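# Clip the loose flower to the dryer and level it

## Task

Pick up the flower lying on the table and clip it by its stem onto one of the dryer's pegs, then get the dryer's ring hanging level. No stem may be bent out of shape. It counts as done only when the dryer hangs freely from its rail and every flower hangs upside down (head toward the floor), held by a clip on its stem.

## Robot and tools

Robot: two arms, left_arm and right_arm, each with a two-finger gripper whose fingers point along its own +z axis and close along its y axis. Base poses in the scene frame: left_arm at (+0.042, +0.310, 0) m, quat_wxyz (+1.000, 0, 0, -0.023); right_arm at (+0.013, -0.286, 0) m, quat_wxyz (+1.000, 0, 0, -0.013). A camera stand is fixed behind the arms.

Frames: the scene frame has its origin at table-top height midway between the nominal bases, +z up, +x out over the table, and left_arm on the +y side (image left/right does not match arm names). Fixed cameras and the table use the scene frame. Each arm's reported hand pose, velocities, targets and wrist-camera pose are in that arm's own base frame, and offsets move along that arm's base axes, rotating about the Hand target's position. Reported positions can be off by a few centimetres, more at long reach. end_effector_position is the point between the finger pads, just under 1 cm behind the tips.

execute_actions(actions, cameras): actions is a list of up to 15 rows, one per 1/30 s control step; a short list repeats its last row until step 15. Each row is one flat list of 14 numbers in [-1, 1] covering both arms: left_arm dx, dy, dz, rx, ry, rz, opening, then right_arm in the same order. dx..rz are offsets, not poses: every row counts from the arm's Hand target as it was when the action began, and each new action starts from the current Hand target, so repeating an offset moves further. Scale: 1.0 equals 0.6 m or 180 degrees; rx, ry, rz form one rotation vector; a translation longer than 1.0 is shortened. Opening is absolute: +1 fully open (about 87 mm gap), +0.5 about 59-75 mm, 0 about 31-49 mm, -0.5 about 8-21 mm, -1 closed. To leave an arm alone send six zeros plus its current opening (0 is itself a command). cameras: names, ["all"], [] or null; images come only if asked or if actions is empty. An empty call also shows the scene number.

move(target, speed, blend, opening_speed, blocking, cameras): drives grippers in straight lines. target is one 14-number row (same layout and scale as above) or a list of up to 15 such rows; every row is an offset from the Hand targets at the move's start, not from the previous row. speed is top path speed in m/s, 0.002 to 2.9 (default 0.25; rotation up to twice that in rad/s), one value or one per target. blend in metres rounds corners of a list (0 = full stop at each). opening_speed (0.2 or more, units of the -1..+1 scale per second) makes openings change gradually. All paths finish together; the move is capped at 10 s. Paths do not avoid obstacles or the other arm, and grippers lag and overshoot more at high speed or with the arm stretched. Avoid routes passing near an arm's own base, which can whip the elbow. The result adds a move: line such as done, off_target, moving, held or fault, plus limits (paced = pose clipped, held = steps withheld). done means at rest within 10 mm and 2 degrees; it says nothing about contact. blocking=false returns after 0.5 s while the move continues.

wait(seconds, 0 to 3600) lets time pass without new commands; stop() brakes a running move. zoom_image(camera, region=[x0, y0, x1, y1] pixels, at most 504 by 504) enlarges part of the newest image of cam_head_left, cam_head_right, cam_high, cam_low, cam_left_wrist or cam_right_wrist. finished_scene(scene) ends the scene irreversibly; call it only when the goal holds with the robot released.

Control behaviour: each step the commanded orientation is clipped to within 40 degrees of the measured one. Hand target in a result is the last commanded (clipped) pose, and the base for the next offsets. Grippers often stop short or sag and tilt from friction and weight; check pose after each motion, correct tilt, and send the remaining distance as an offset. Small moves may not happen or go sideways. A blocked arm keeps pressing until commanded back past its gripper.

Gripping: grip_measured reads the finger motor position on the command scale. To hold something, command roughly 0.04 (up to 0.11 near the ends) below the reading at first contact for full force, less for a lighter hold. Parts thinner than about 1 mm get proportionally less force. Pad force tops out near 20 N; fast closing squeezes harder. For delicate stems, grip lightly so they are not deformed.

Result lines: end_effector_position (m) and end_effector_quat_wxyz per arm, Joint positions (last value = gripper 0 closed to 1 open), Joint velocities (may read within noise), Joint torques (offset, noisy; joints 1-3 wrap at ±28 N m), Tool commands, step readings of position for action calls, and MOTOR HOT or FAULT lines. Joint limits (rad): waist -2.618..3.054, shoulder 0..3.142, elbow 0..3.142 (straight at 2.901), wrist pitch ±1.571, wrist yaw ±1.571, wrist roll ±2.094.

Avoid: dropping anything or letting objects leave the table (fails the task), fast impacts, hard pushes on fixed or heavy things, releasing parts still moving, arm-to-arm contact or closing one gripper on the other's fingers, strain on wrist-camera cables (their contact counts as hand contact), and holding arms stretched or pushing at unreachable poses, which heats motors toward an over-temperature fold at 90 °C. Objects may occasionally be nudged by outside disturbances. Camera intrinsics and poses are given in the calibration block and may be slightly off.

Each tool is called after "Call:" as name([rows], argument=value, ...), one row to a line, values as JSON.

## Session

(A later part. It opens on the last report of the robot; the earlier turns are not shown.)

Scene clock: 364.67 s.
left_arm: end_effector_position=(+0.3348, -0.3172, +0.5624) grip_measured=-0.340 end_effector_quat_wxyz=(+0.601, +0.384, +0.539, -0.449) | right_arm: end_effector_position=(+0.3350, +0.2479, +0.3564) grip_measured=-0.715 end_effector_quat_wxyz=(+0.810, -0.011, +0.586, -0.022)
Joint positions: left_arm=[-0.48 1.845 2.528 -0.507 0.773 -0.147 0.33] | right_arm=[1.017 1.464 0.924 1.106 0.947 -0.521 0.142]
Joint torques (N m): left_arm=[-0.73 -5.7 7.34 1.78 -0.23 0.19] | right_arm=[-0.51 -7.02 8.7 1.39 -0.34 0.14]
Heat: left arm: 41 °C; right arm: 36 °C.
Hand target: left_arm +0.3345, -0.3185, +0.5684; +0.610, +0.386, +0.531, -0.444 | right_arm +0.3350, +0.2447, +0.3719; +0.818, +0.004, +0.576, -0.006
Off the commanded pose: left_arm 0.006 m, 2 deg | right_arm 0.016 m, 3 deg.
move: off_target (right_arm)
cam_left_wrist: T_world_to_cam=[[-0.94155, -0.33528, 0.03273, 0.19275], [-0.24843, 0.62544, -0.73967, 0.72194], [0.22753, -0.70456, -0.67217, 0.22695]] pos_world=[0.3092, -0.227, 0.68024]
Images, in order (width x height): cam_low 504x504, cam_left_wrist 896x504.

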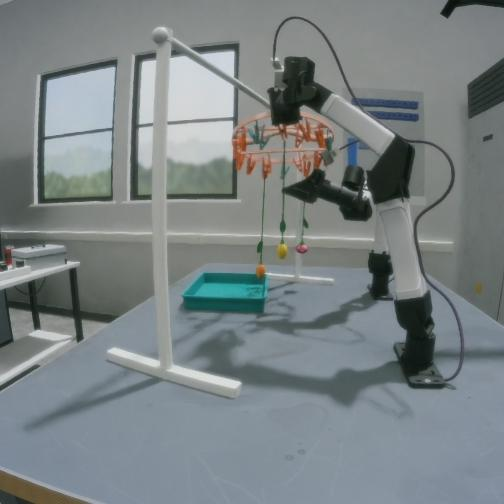

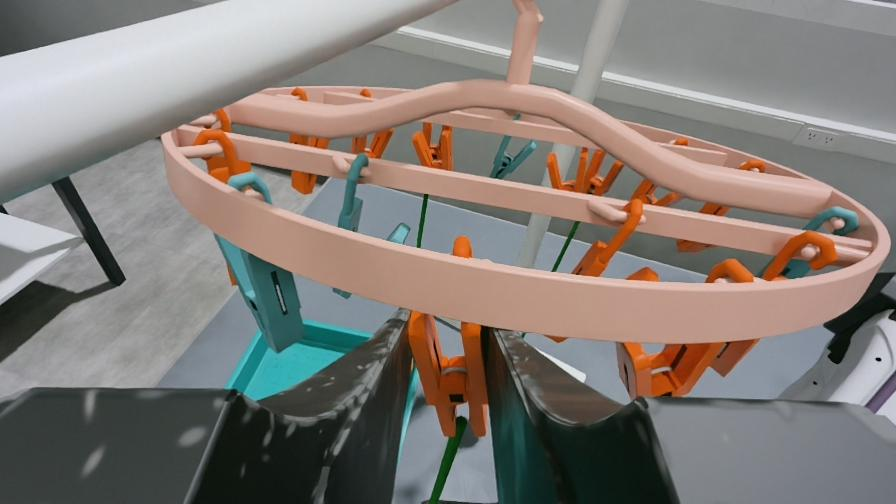

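Call:
move(target=[0, 0, 0, 0, 0, 0, -0.9, -0.0017, 0.0108, 0.005, 0, 0, 0, -0.95], speed=0.06, cameras=["cam_left_wrist", "cam_low"])

Call:
zoom_image(camera="cam_left_wrist", region=[400, 380, 540, 504])

Call:
zoom_image(camera="cam_low", region=[260, 120, 310, 160])

Scene clock: 367.40 s.
left_arm: end_effector_position=(+0.3348, -0.3172, +0.5624) grip_measured=-0.340 end_effector_quat_wxyz=(+0.601, +0.384, +0.539, -0.449) | right_arm: end_effector_position=(+0.3353, +0.2483, +0.3652) grip_measured=-0.715 end_effector_quat_wxyz=(+0.813, -0.004, +0.582, -0.017)
Joint positions: left_arm=[-0.48 1.845 2.528 -0.507 0.773 -0.147 0.33] | right_arm=[1.017 1.464 0.947 1.103 0.947 -0.521 0.142]
Joint torques (N m): left_arm=[-0.73 -5.7 7.34 1.78 -0.23 0.2] | right_arm=[0.58 -5.15 9.11 1.41 -0.25 0.01]
Heat: left arm: 41 °C; right arm: 36 °C.
Hand target: left_arm +0.3345, -0.3185, +0.5684; +0.610, +0.386, +0.531, -0.444 | right_arm +0.3340, +0.2511, +0.3748; +0.818, +0.004, +0.576, -0.007
Off the commanded pose: left_arm 0.006 m, 2 deg | right_arm 0.010 m, 2 deg.
move: done
cam_left_wrist: T_world_to_cam=[[-0.94155, -0.33528, 0.03273, 0.19275], [-0.24843, 0.62544, -0.73967, 0.72194], [0.22753, -0.70456, -0.67217, 0.22695]] pos_world=[0.3092, -0.227, 0.68024]
Images, in order (width x height): cam_low 504x504, cam_left_wrist 896x504.

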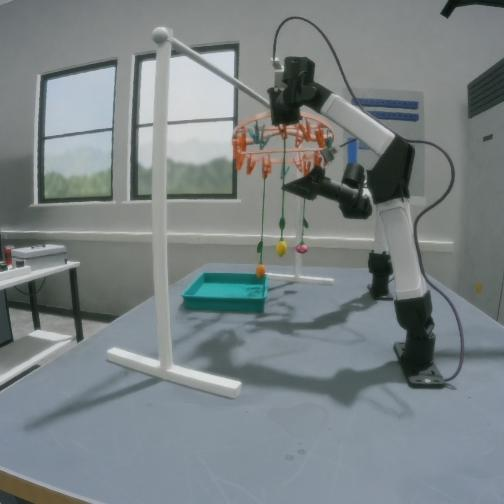

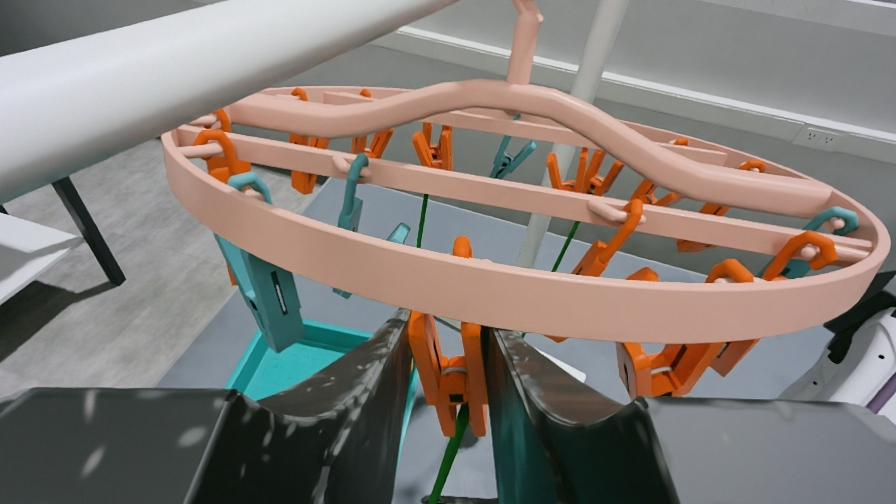

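Scaled by 3.600 from the camera's image (finer frame: 1280x720).

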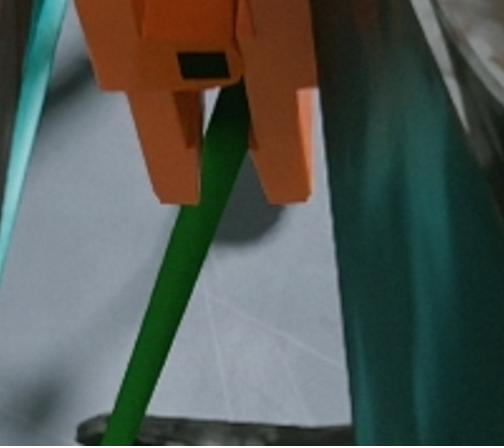

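Scaled by 10.080 from the camera's image (finer frame: 720x720).

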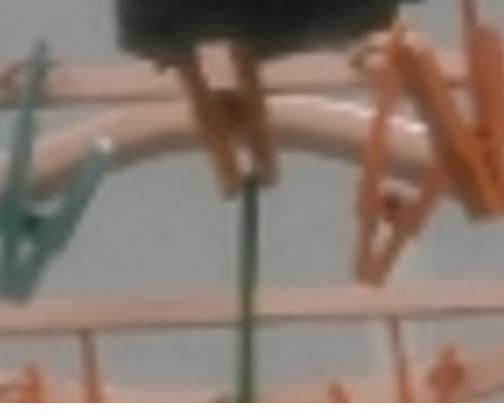

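Call:
wait(seconds=0, cameras=["cam_head_left", "cam_head_right", "cam_high"])

Call:
zoom_image(camera="cam_head_left", region=[210, 100, 310, 200])

Call:
zoom_image(camera="cam_head_right", region=[200, 100, 300, 200])

Scene clock: 372.53 s.
left_arm: end_effector_position=(+0.3348, -0.3172, +0.5624) grip_measured=-0.340 end_effector_quat_wxyz=(+0.601, +0.384, +0.539, -0.449) | right_arm: end_effector_position=(+0.3353, +0.2483, +0.3652) grip_measured=-0.715 end_effector_quat_wxyz=(+0.813, -0.004, +0.582, -0.017)
Joint positions: left_arm=[-0.48 1.845 2.528 -0.507 0.773 -0.147 0.33] | right_arm=[1.017 1.464 0.947 1.103 0.947 -0.521 0.142]
Joint torques (N m): left_arm=[-0.73 -5.71 7.34 1.78 -0.23 0.19] | right_arm=[0.58 -5.18 9.11 1.41 -0.25 0.02]
Heat: left arm: 41 °C; right arm: 35 °C.
Hand target: left_arm +0.3345, -0.3185, +0.5684; +0.610, +0.386, +0.531, -0.444 | right_arm +0.3340, +0.2511, +0.3748; +0.818, +0.004, +0.576, -0.007
Tool commands: left_gripper/opening=-0.9 right_gripper/opening=-0.95
Off the commanded pose: left_arm 0.006 m, 2 deg | right_arm 0.010 m, 2 deg.

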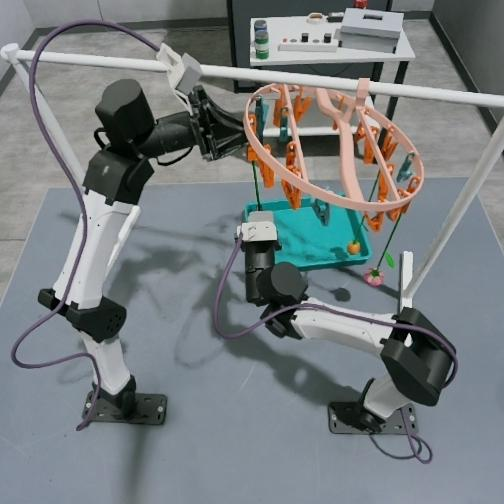

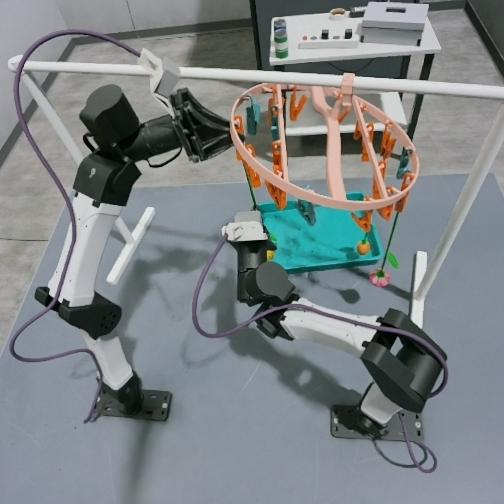

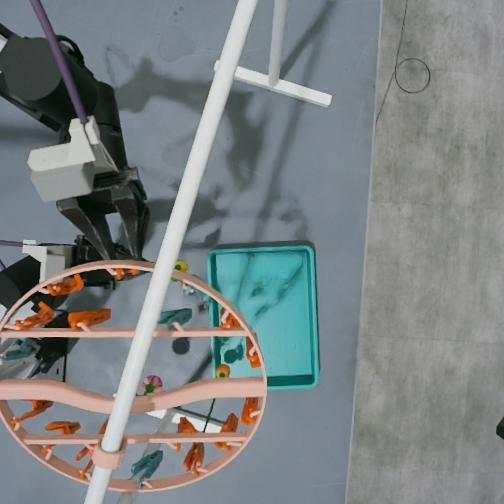

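Scaled by 5.040 from the camera's image (finer frame: 720x720).

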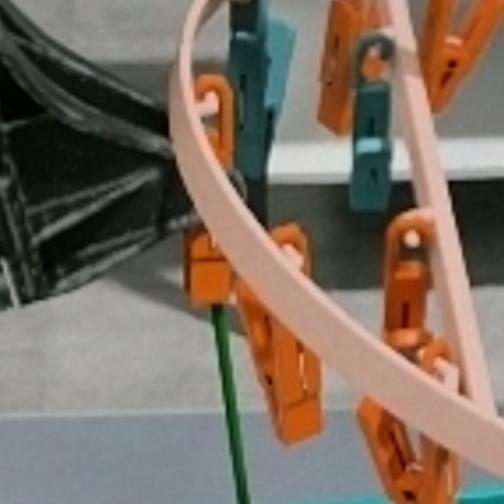

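Scaled by 5.040 from the camera's image (finer frame: 720x720).

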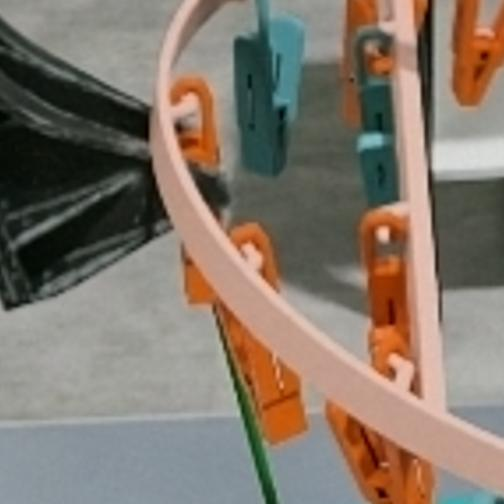

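Call:
move(target=[0, 0, 0, 0, 0, 0, -0.9, 0.0, 0.0, 0.0117, 0, 0, 0, -0.95], speed=0.05, cameras=["cam_left_wrist", "cam_low", "cam_head_left"])

Call:
zoom_image(camera="cam_left_wrist", region=[400, 380, 540, 504])

Call:
zoom_image(camera="cam_low", region=[260, 120, 310, 160])

Call:
zoom_image(camera="cam_head_left", region=[230, 120, 280, 170])

Scene clock: 376.60 s.
left_arm: end_effector_position=(+0.3345, -0.3170, +0.5630) grip_measured=-0.343 end_effector_quat_wxyz=(+0.601, +0.384, +0.538, -0.449) | right_arm: end_effector_position=(+0.3362, +0.2498, +0.3692) grip_measured=-0.715 end_effector_quat_wxyz=(+0.812, -0.006, +0.583, -0.018)
Joint positions: left_arm=[-0.48 1.845 2.53 -0.507 0.773 -0.147 0.328] | right_arm=[1.017 1.464 0.967 1.077 0.947 -0.521 0.142]
Joint torques (N m): left_arm=[-0.75 -5.7 7.21 1.77 -0.23 0.2] | right_arm=[0.54 -5.89 9.37 1.4 -0.24 0.02]
Heat: left arm: 41 °C; right arm: 35 °C.
Hand target: left_arm +0.3346, -0.3185, +0.5684; +0.610, +0.386, +0.531, -0.444 | right_arm +0.3340, +0.2512, +0.3820; +0.818, +0.004, +0.576, -0.006
Off the commanded pose: left_arm 0.006 m, 1 deg | right_arm 0.013 m, 2 deg.
move: off_target (right_arm)
cam_left_wrist: T_world_to_cam=[[-0.94162, -0.3352, 0.03143, 0.19318], [-0.24716, 0.62485, -0.74059, 0.72215], [0.22861, -0.70512, -0.67122, 0.22659]] pos_world=[0.30859, -0.2267, 0.68084]
Images, in order (width x height): cam_head_left 504x504, cam_low 504x504, cam_left_wrist 896x504.

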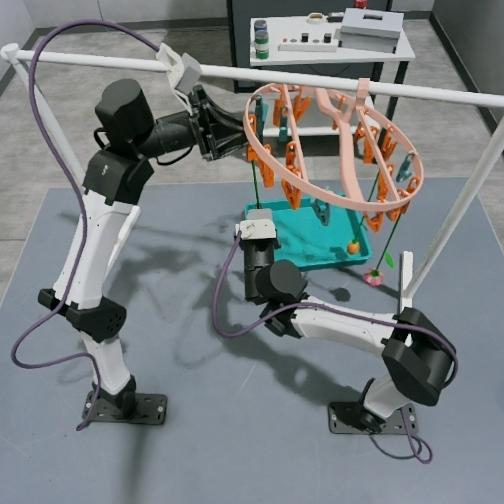

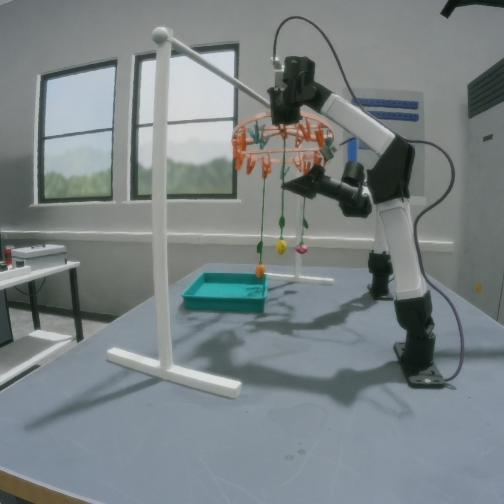

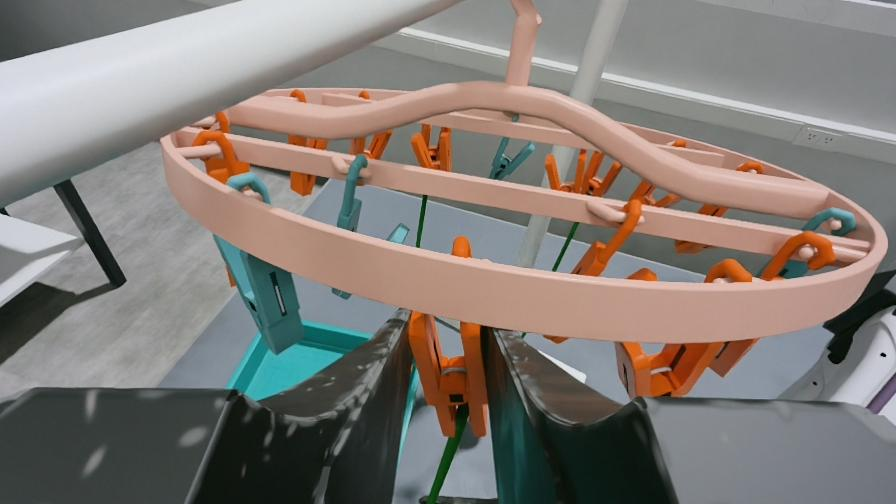

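Scaled by 3.600 from the camera's image (finer frame: 1280x720).

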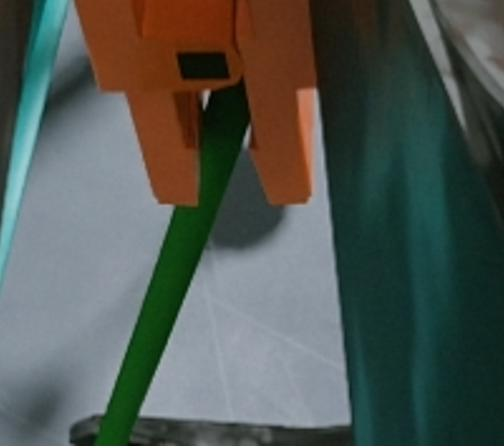

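Scaled by 10.080 from the camera's image (finer frame: 720x720).

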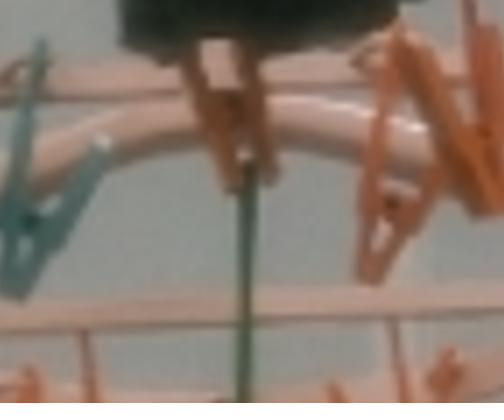

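Scaled by 10.080 from the camera's image (finer frame: 720x720).

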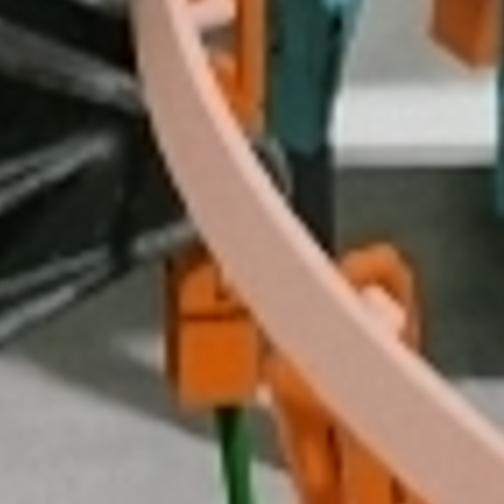

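Call:
move(target=[0, 0, 0, 0, 0, 0, -0.1, 0, 0, 0, 0, 0, 0, -0.95], opening_speed=0.6, cameras=["cam_left_wrist", "cam_low", "cam_head_left"])

Call:
zoom_image(camera="cam_left_wrist", region=[390, 300, 550, 484])

Call:
zoom_image(camera="cam_low", region=[260, 120, 310, 160])

Call:
zoom_image(camera="cam_head_left", region=[230, 120, 280, 170])

Scene clock: 380.17 s.
left_arm: end_effector_position=(+0.3351, -0.3168, +0.5624) grip_measured=-0.100 end_effector_quat_wxyz=(+0.601, +0.382, +0.540, -0.448) | right_arm: end_effector_position=(+0.3363, +0.2498, +0.3691) grip_measured=-0.715 end_effector_quat_wxyz=(+0.812, -0.007, +0.584, -0.019)
Joint positions: left_arm=[-0.48 1.845 2.53 -0.511 0.769 -0.145 0.45] | right_arm=[1.017 1.464 0.968 1.074 0.948 -0.521 0.142]
Joint torques (N m): left_arm=[-0.73 -5.7 7.23 1.81 -0.18 0.19] | right_arm=[0.62 -5.87 9.24 1.43 -0.26 0.01]
Heat: left arm: 41 °C; right arm: 35 °C.
Hand target: left_arm +0.3346, -0.3186, +0.5684; +0.610, +0.386, +0.531, -0.444 | right_arm +0.3340, +0.2512, +0.3819; +0.818, +0.004, +0.576, -0.006
Off the commanded pose: left_arm 0.006 m, 2 deg | right_arm 0.013 m, 2 deg.
move: done
cam_left_wrist: T_world_to_cam=[[-0.94021, -0.33894, 0.03336, 0.19113], [-0.25153, 0.62498, -0.73901, 0.72229], [0.22963, -0.70322, -0.67287, 0.22729]] pos_world=[0.30919, -0.2268, 0.68034]
Images, in order (width x height): cam_head_left 504x504, cam_low 504x504, cam_left_wrist 896x504.

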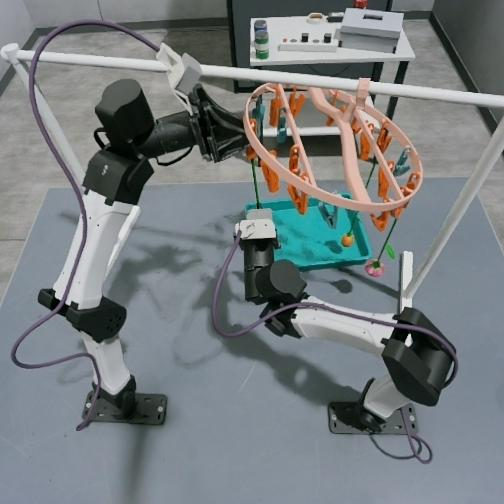

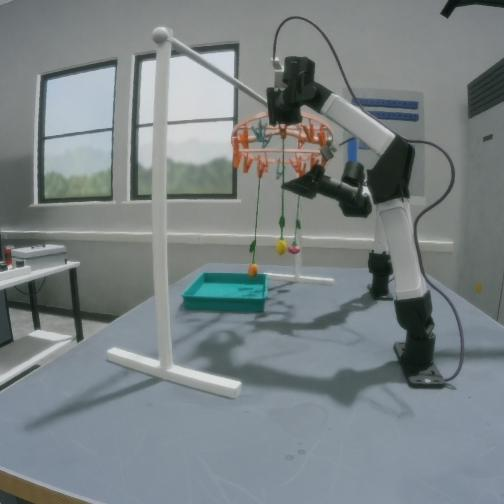

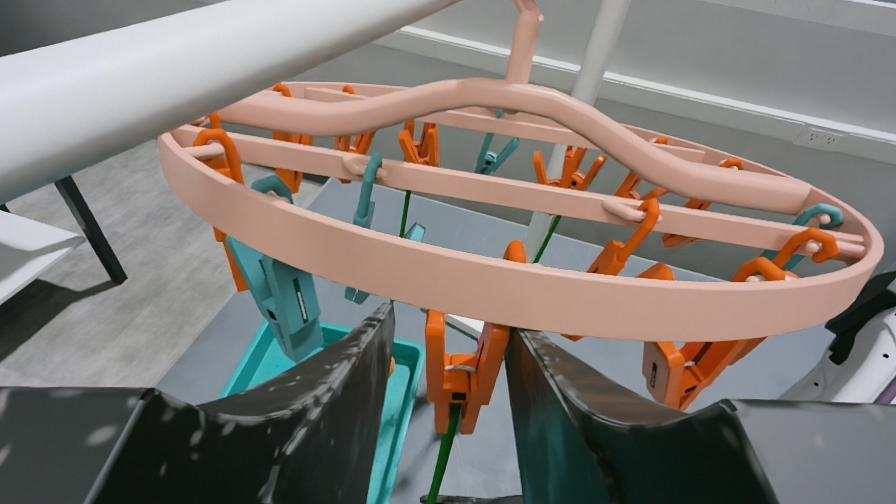

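Scaled by 2.739 from the camera's image (finer frame: 1280x720).

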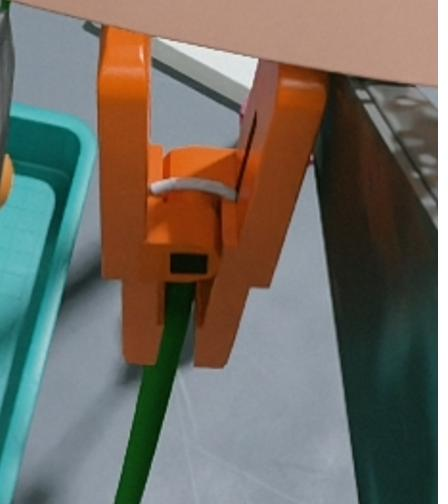

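Scaled by 10.080 from the camera's image (finer frame: 720x720).

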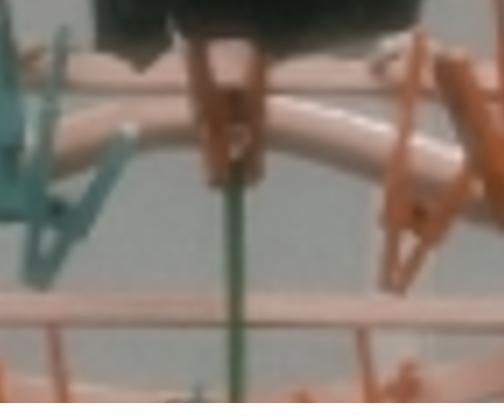

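Scaled by 10.080 from the camera's image (finer frame: 720x720).

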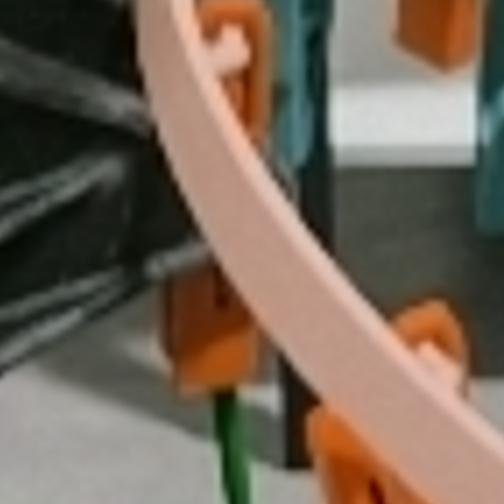

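Call:
move([
  [0, 0, 0, 0, 0, 0, -0.1, 0, 0, -0.02, 0, 0, 0, -0.95],
  [0, 0, 0, 0, 0, 0, -0.1, 0, 0, -0.0202, 0, 0, 0, -0.3],
], speed=0.05, opening_speed=1.0, cameras=["cam_left_wrist", "cam_low", "cam_right_wrist"])

Scene clock: 383.80 s.
left_arm: end_effector_position=(+0.3351, -0.3168, +0.5623) grip_measured=-0.100 end_effector_quat_wxyz=(+0.601, +0.382, +0.540, -0.448) | right_arm: end_effector_position=(+0.3352, +0.2480, +0.3706) grip_measured=-0.300 end_effector_quat_wxyz=(+0.816, +0.003, +0.578, -0.012)
Joint positions: left_arm=[-0.48 1.845 2.53 -0.511 0.769 -0.145 0.45] | right_arm=[1.017 1.464 0.958 1.11 0.948 -0.521 0.35]
Joint velocities: left_arm=[within noise] | right_arm=[0.012 -0.002 0.046 0.022 0.007 0.022 0.004]
Joint torques (N m): left_arm=[-0.73 -5.65 7.21 1.82 -0.18 0.19] | right_arm=[0.61 -4.6 6.48 1.53 -0.26 0.03]
Heat: left arm: 41 °C; right arm: 35 °C.
Hand target: left_arm +0.3346, -0.3186, +0.5684; +0.610, +0.386, +0.531, -0.444 | right_arm +0.3340, +0.2512, +0.3698; +0.818, +0.004, +0.576, -0.006
Off the commanded pose: left_arm 0.006 m, 2 deg | right_arm 0.004 m, 1 deg.
move: done
cam_left_wrist: T_world_to_cam=[[-0.94018, -0.339, 0.03365, 0.19101], [-0.25183, 0.62508, -0.73882, 0.72223], [0.22943, -0.7031, -0.67306, 0.22741]] pos_world=[0.30929, -0.2268, 0.68024]
cam_right_wrist: T_world_to_cam=[[0.00214, -0.99999, -0.00424, 0.25171], [-0.51043, 0.00255, -0.85992, 0.50924], [0.85992, 0.00401, -0.51042, 0.04305]] pos_world=[0.22237, 0.25023, 0.46095]
Images, in order (width x height): cam_low 504x504, cam_left_wrist 896x504, cam_right_wrist 896x504.

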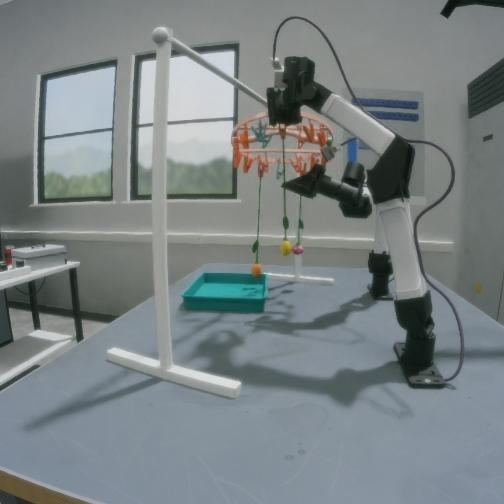

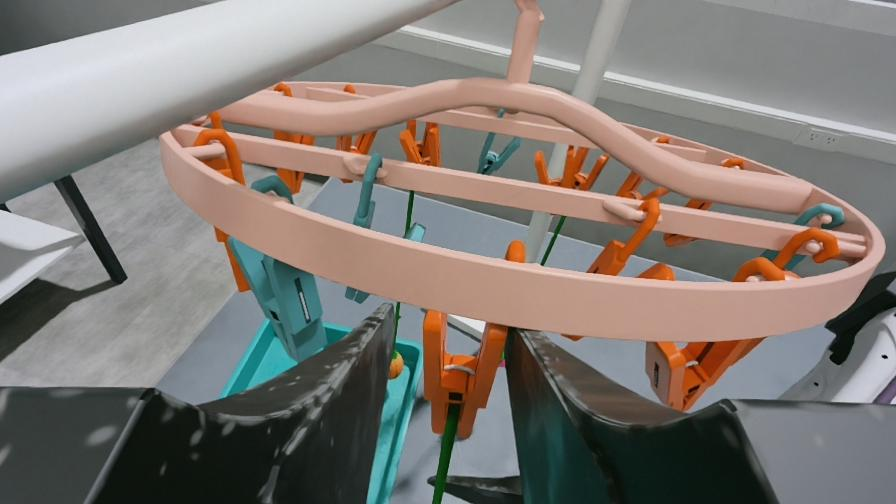

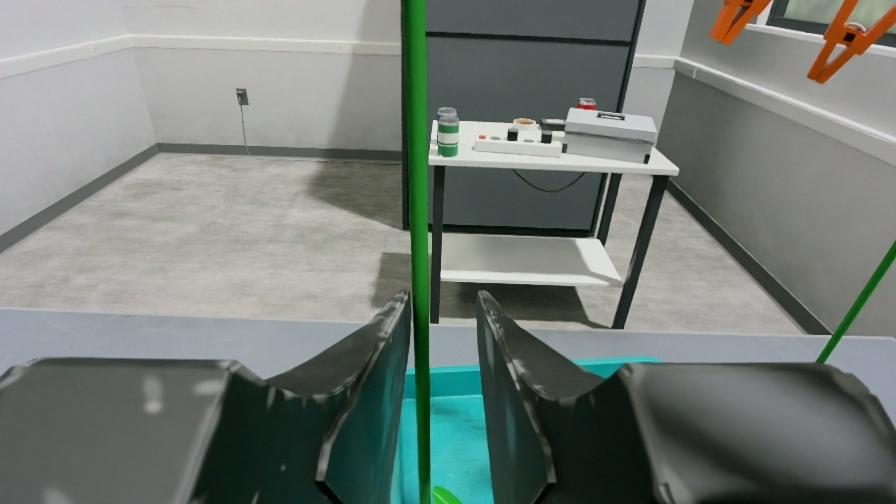

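Call:
move([
  [0, 0, 0, 0, 0, 0, 0.1, 0, 0, 0, 0, 0, 0, 0.1],
  [0, 0, 0, 0, 0, 0, 0.1, -0.1567, 0, -0.0583, 0, 0, 0, 0.1],
  [-0.0463, 0.1427, 0, 0, 0, 0, 0.1, -0.1567, 0, -0.19, 0, 0, 0, 0.1],
  [-0.241, 0.1552, -0.114, -0.1664, -0.0923, 0.119, 0.1, -0.1567, 0, -0.19, 0, 0, 0, 0.1],
], speed=[0.1, 0.1, 0.1, 0.25], blend=[0, 0.01, 0.01, 0], cameras=["cam_left_wrist", "cam_low", "cam_high", "cam_head_left"])

Scene clock: 399.70 s.
left_arm: end_effector_position=(+0.1870, -0.2247, +0.5019) grip_measured=+0.100 end_effector_quat_wxyz=(+0.824, +0.176, +0.369, -0.393) | right_arm: end_effector_position=(+0.2420, +0.2532, +0.2492) grip_measured=+0.100 end_effector_quat_wxyz=(+0.775, -0.063, +0.629, -0.011)
Joint positions: left_arm=[-0.861 0.793 0.815 0.706 0.022 -0.019 0.55] | right_arm=[1.321 1.468 0.537 1.485 1.181 -0.634 0.55]
Joint torques (N m): left_arm=[-0.83 0.91 5.57 1.58 -0.28 0.24] | right_arm=[0.42 -3.6 5.5 2.17 -0.17 0.17]
Heat: left arm: 42 °C; right arm: 36 °C.
Hand target: left_arm +0.1899, -0.2254, +0.5000; +0.828, +0.172, +0.368, -0.386 | right_arm +0.2400, +0.2511, +0.2558; +0.818, +0.004, +0.576, -0.006
Off the commanded pose: left_arm 0.004 m, 1 deg | right_arm 0.007 m, 11 deg.
joint sent to its limit (right arm) — joint 4 (wrist pitch), upper limit. The joint targets are off in orientation, not in position.
move: off_target (right_arm)
cam_left_wrist: T_world_to_cam=[[-0.76206, -0.64694, 0.02693, -0.01411], [-0.10743, 0.08531, -0.99055, 0.56081], [0.63853, -0.75775, -0.13451, -0.07356]] pos_world=[0.09646, -0.11271, 0.54599]
Images, in order (width x height): cam_head_left 504x504, cam_high 504x504, cam_low 504x504, cam_left_wrist 896x504.

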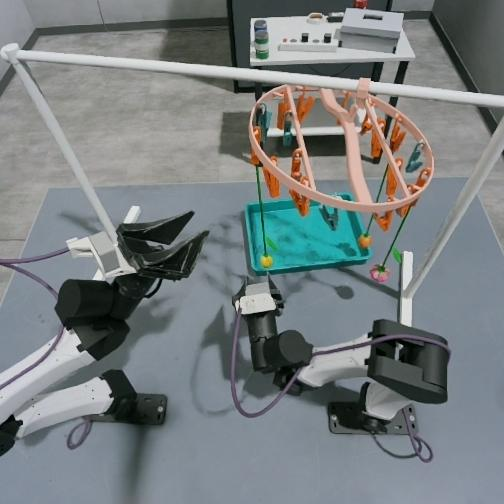

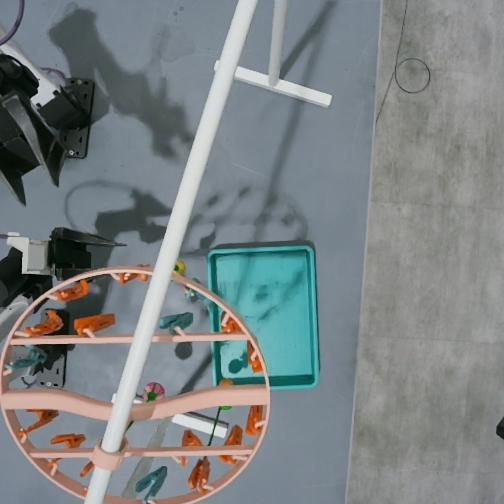

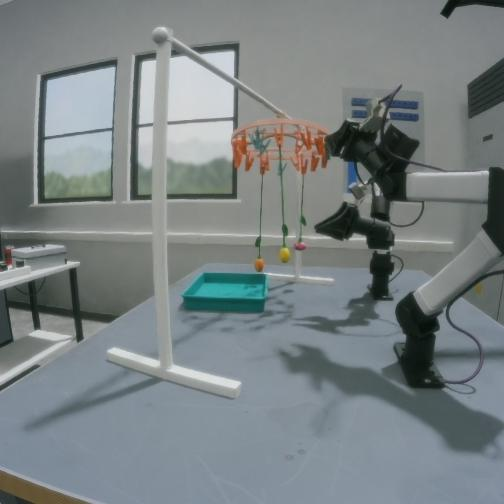

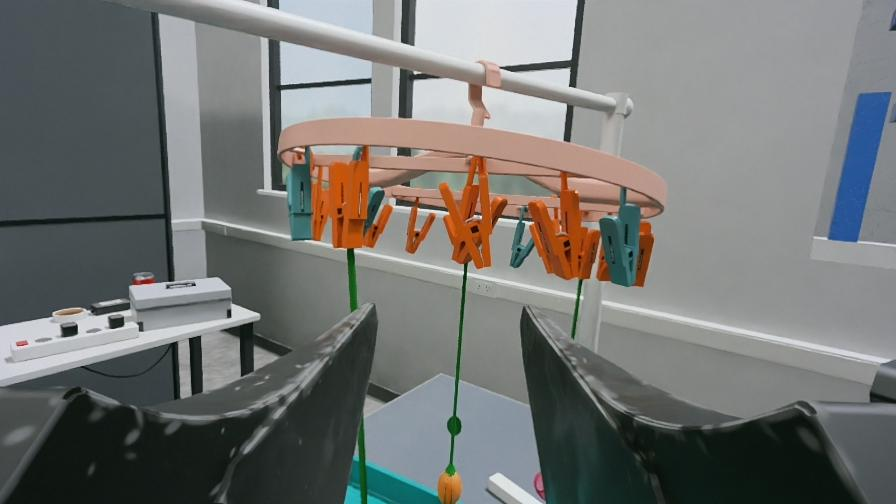

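Call:
zoom_image(camera="cam_left_wrist", region=[260, 90, 460, 290])

Call:
zoom_image(camera="cam_left_wrist", region=[480, 90, 680, 290])

Call:
zoom_image(camera="cam_low", region=[220, 100, 340, 190])

Call:
zoom_image(camera="cam_head_left", region=[240, 75, 440, 235])

Scaled by 2.520 from the camera's image (finer frame: 1280x720).

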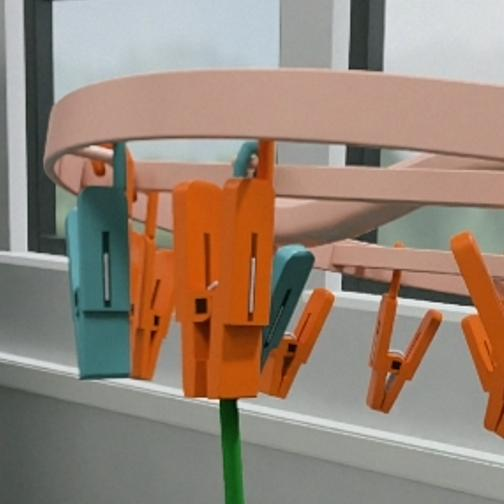

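Scaled by 2.520 from the camera's image (finer frame: 1280x720).

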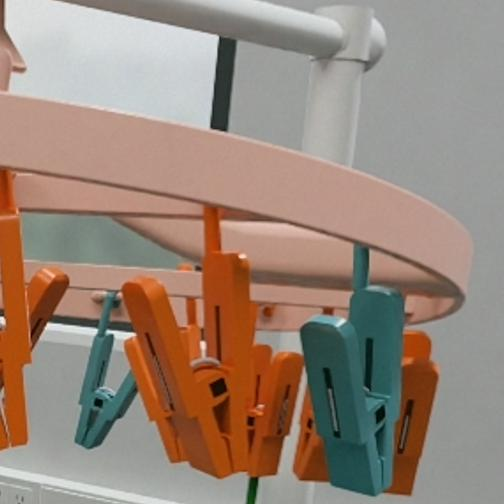

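Scaled by 4.200 from the camera's image (finer frame: 720x720).

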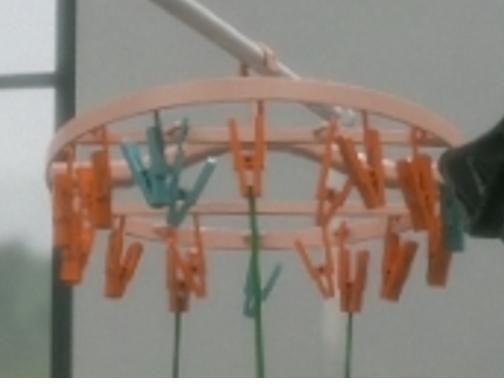

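Scaled by 2.520 from the camera's image (finer frame: 720x720).

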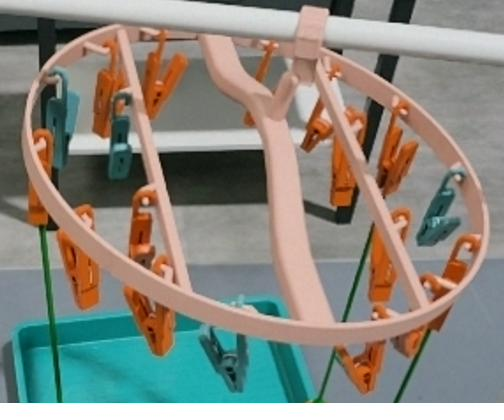

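Call:
move(target=[-0.1207, -0.1527, 0, 0, 0, 0.1111, 0.1, 0, 0, 0, 0, 0, 0, 0.1], speed=0.2, cameras=["cam_left_wrist", "cam_low"])

Call:
zoom_image(camera="cam_low", region=[220, 100, 340, 190])

Scene clock: 415.30 s.
left_arm: end_effector_position=(+0.1170, -0.3235, +0.4880) grip_measured=+0.100 end_effector_quat_wxyz=(+0.880, +0.132, +0.393, -0.231) | right_arm: end_effector_position=(+0.2419, +0.2532, +0.2488) grip_measured=+0.100 end_effector_quat_wxyz=(+0.774, -0.057, +0.630, -0.006)
Joint positions: left_arm=[-1.647 1.312 0.956 1.42 -0.722 0.939 0.55] | right_arm=[1.321 1.468 0.537 1.486 1.184 -0.62 0.55]
Joint torques (N m): left_arm=[-0.66 -2.48 9.13 1.1 0.1 0.23] | right_arm=[0.42 -3.54 5.56 2.16 -0.19 0.01]
Heat: left arm: 40 °C; right arm: 37 °C.
Hand target: left_arm +0.1175, -0.3169, +0.5002; +0.883, +0.105, +0.393, -0.236 | right_arm +0.2400, +0.2511, +0.2558; +0.818, +0.004, +0.576, -0.007
Off the commanded pose: left_arm 0.014 m, 3 deg | right_arm 0.008 m, 11 deg.
joint sent to its limit (right arm) — joint 4 (wrist pitch), upper limit. The joint targets are off in orientation, not in position.
move: off_target (left_arm)
cam_left_wrist: T_world_to_cam=[[-0.49022, -0.87129, -0.02317, -0.2109], [-0.11416, 0.09054, -0.98933, 0.54985], [0.86409, -0.48235, -0.14385, -0.03829]] pos_world=[-0.00753, -0.25201, 0.53359]
Images, in order (width x height): cam_low 504x504, cam_left_wrist 896x504.

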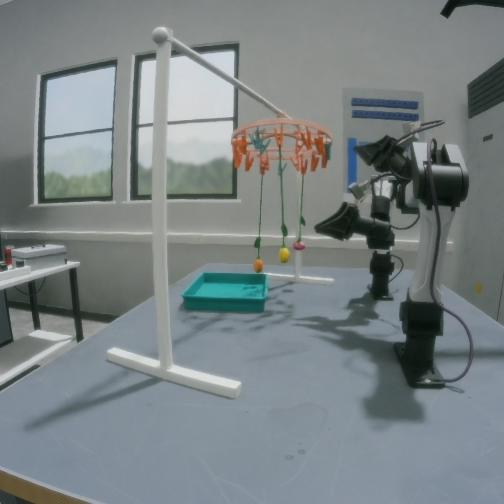

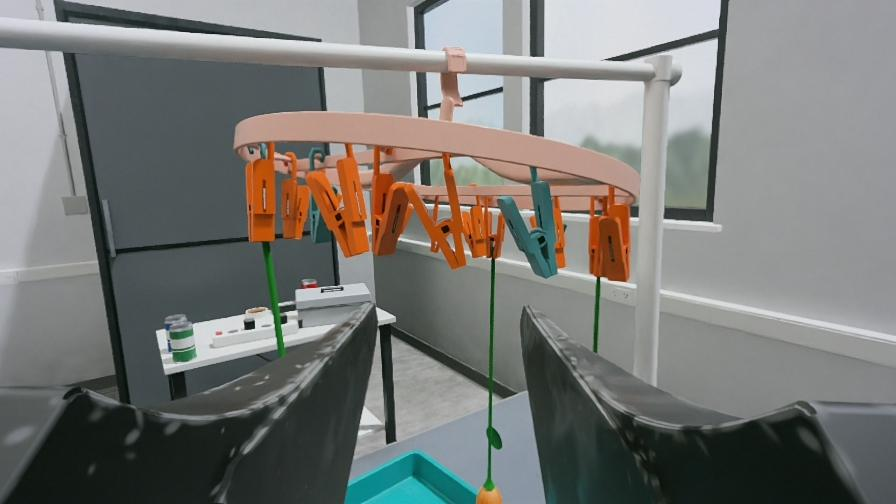

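Scaled by 4.200 from the camera's image (finer frame: 720x720).

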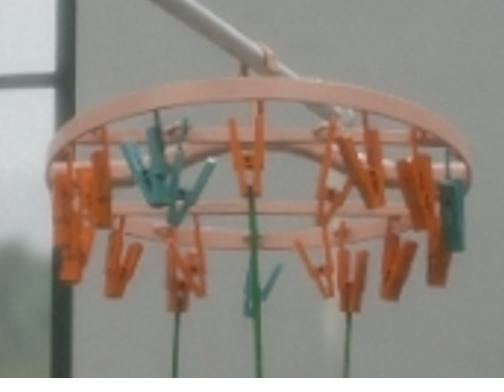

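Call:
zoom_image(camera="cam_left_wrist", region=[220, 80, 380, 240])

Call:
zoom_image(camera="cam_left_wrist", region=[500, 100, 660, 260])

Scaled by 3.150 from the camera's image (finer frame: 1280x720).

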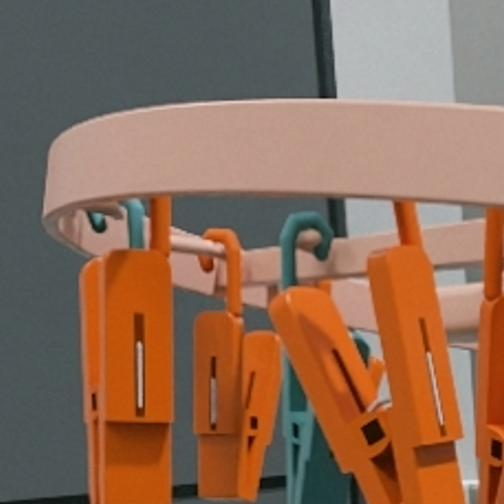

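Scaled by 3.150 from the camera's image (finer frame: 1280x720).

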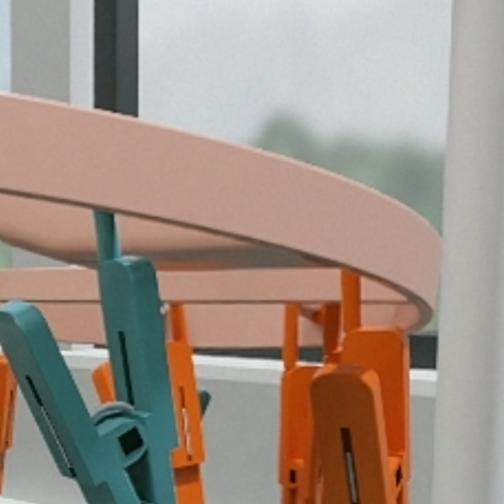

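Call:
zoom_image(camera="cam_low", region=[222, 115, 272, 165])

Call:
zoom_image(camera="cam_low", region=[290, 115, 340, 165])

Scaled by 10.080 from the camera's image (finer frame: 720x720).

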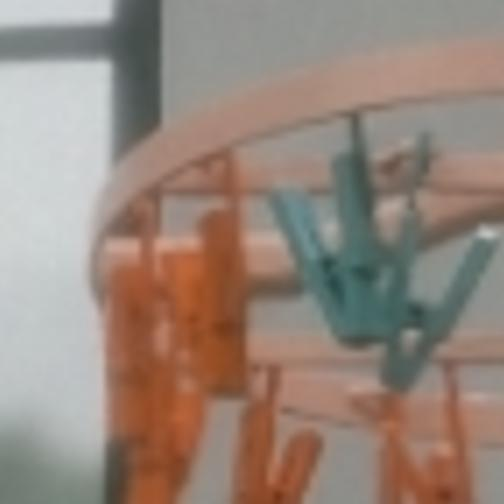

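Scaled by 10.080 from the camera's image (finer frame: 720x720).

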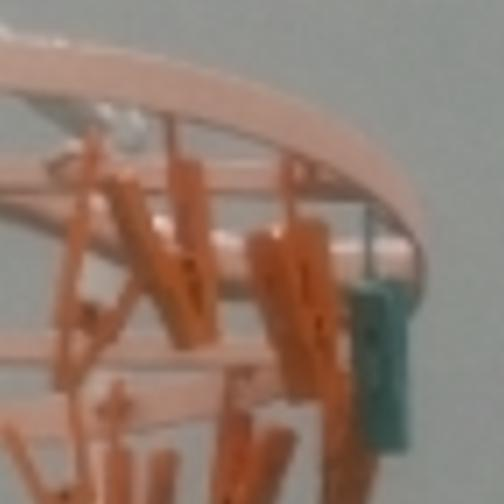

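Call:
zoom_image(camera="cam_left_wrist", region=[230, 180, 330, 280])

Call:
zoom_image(camera="cam_left_wrist", region=[440, 200, 540, 300])

Call:
zoom_image(camera="cam_left_wrist", region=[560, 210, 660, 310])

Scaled by 5.040 from the camera's image (finer frame: 1280x720).

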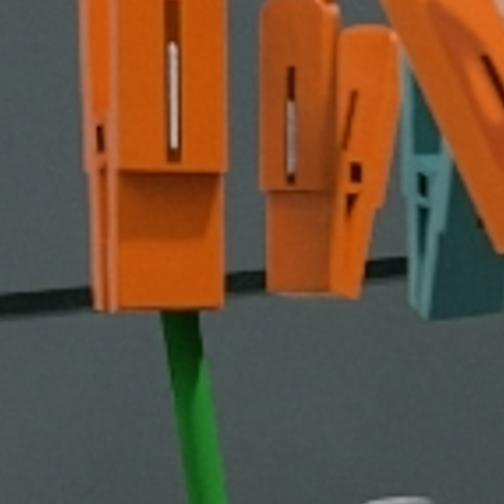

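Scaled by 5.040 from the camera's image (finer frame: 1280x720).

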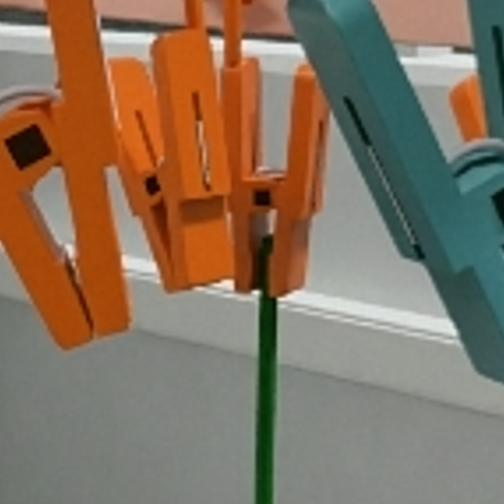

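Scaled by 5.040 from the camera's image (finer frame: 1280x720).

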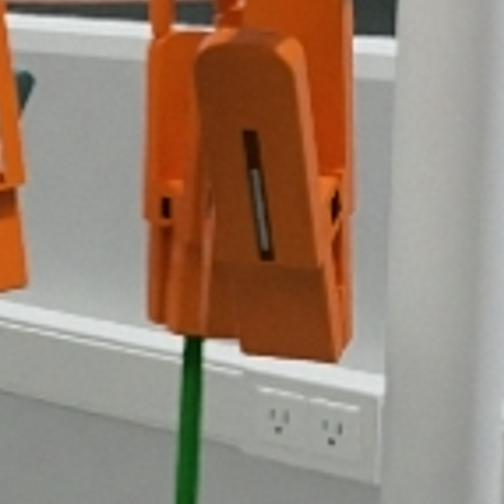

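Call:
move([
  [0.0658, -0.1552, 0.0497, 0.08, 0.1717, 0.0535, 0.1, 0, 0, 0, 0, 0, 0, 0.1],
  [0.0658, -0.1552, 0.0498, 0.08, 0.1717, 0.0535, 0.1, -0.2, 0.0982, -0.0597, -0.0119, 0.0245, 0.3105, 0.1],
], speed=[0.3, 0.35], cameras=["cam_left_wrist", "cam_low", "cam_high"])

Scene clock: 467.90 s.
left_arm: end_effector_position=(+0.1534, -0.4126, +0.5241) grip_measured=+0.100 end_effector_quat_wxyz=(+0.744, +0.132, +0.642, -0.126) | right_arm: end_effector_position=(+0.1202, +0.3106, +0.2164) grip_measured=+0.100 end_effector_quat_wxyz=(+0.704, -0.286, +0.543, +0.357)
Joint positions: left_arm=[-1.613 1.764 2.106 0.07 -1.214 0.424 0.55] | right_arm=[1.477 1.064 0.179 1.171 0.505 -0.156 0.55]
Joint torques (N m): left_arm=[0.72 -5.82 8.85 1.33 0.03 -0.1] | right_arm=[-0.58 -2.44 6.13 1.86 -0.23 0.15]
Heat: left arm: 43 °C; right arm: 39 °C.
Hand target: left_arm +0.1570, -0.4101, +0.5300; +0.743, +0.114, +0.646, -0.131 | right_arm +0.1200, +0.3100, +0.2199; +0.703, -0.281, +0.540, +0.367
Off the commanded pose: left_arm 0.007 m, 2 deg | right_arm 0.004 m, 1 deg.
move: done
cam_left_wrist: T_world_to_cam=[[-0.32494, -0.94539, -0.02533, -0.32469], [-0.61823, 0.23261, -0.75079, 0.60869], [0.71569, -0.22831, -0.66005, 0.29059]] pos_world=[0.06283, -0.3822, 0.64058]
Images, in order (width x height): cam_high 504x504, cam_low 504x504, cam_left_wrist 896x504.

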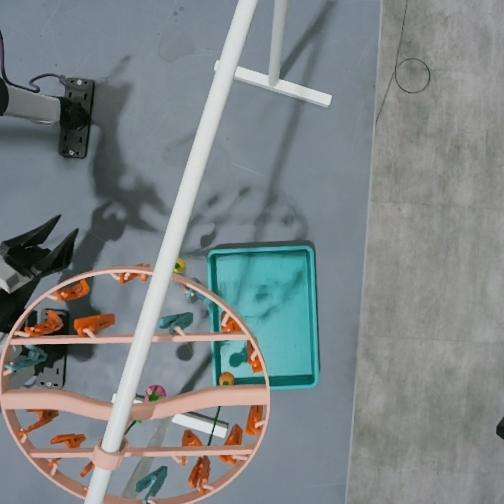

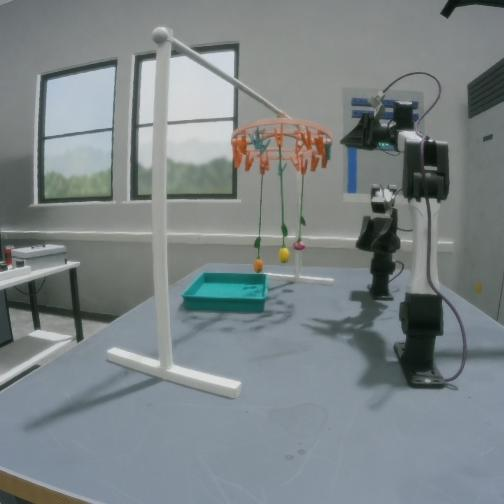

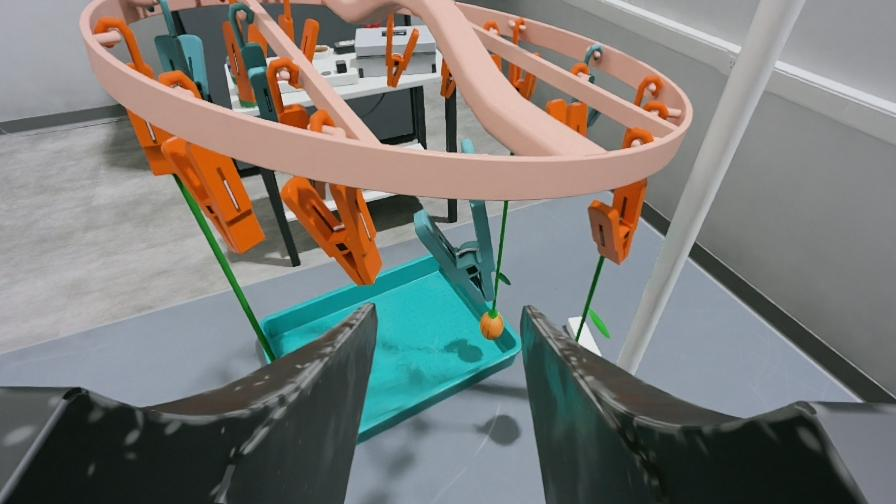

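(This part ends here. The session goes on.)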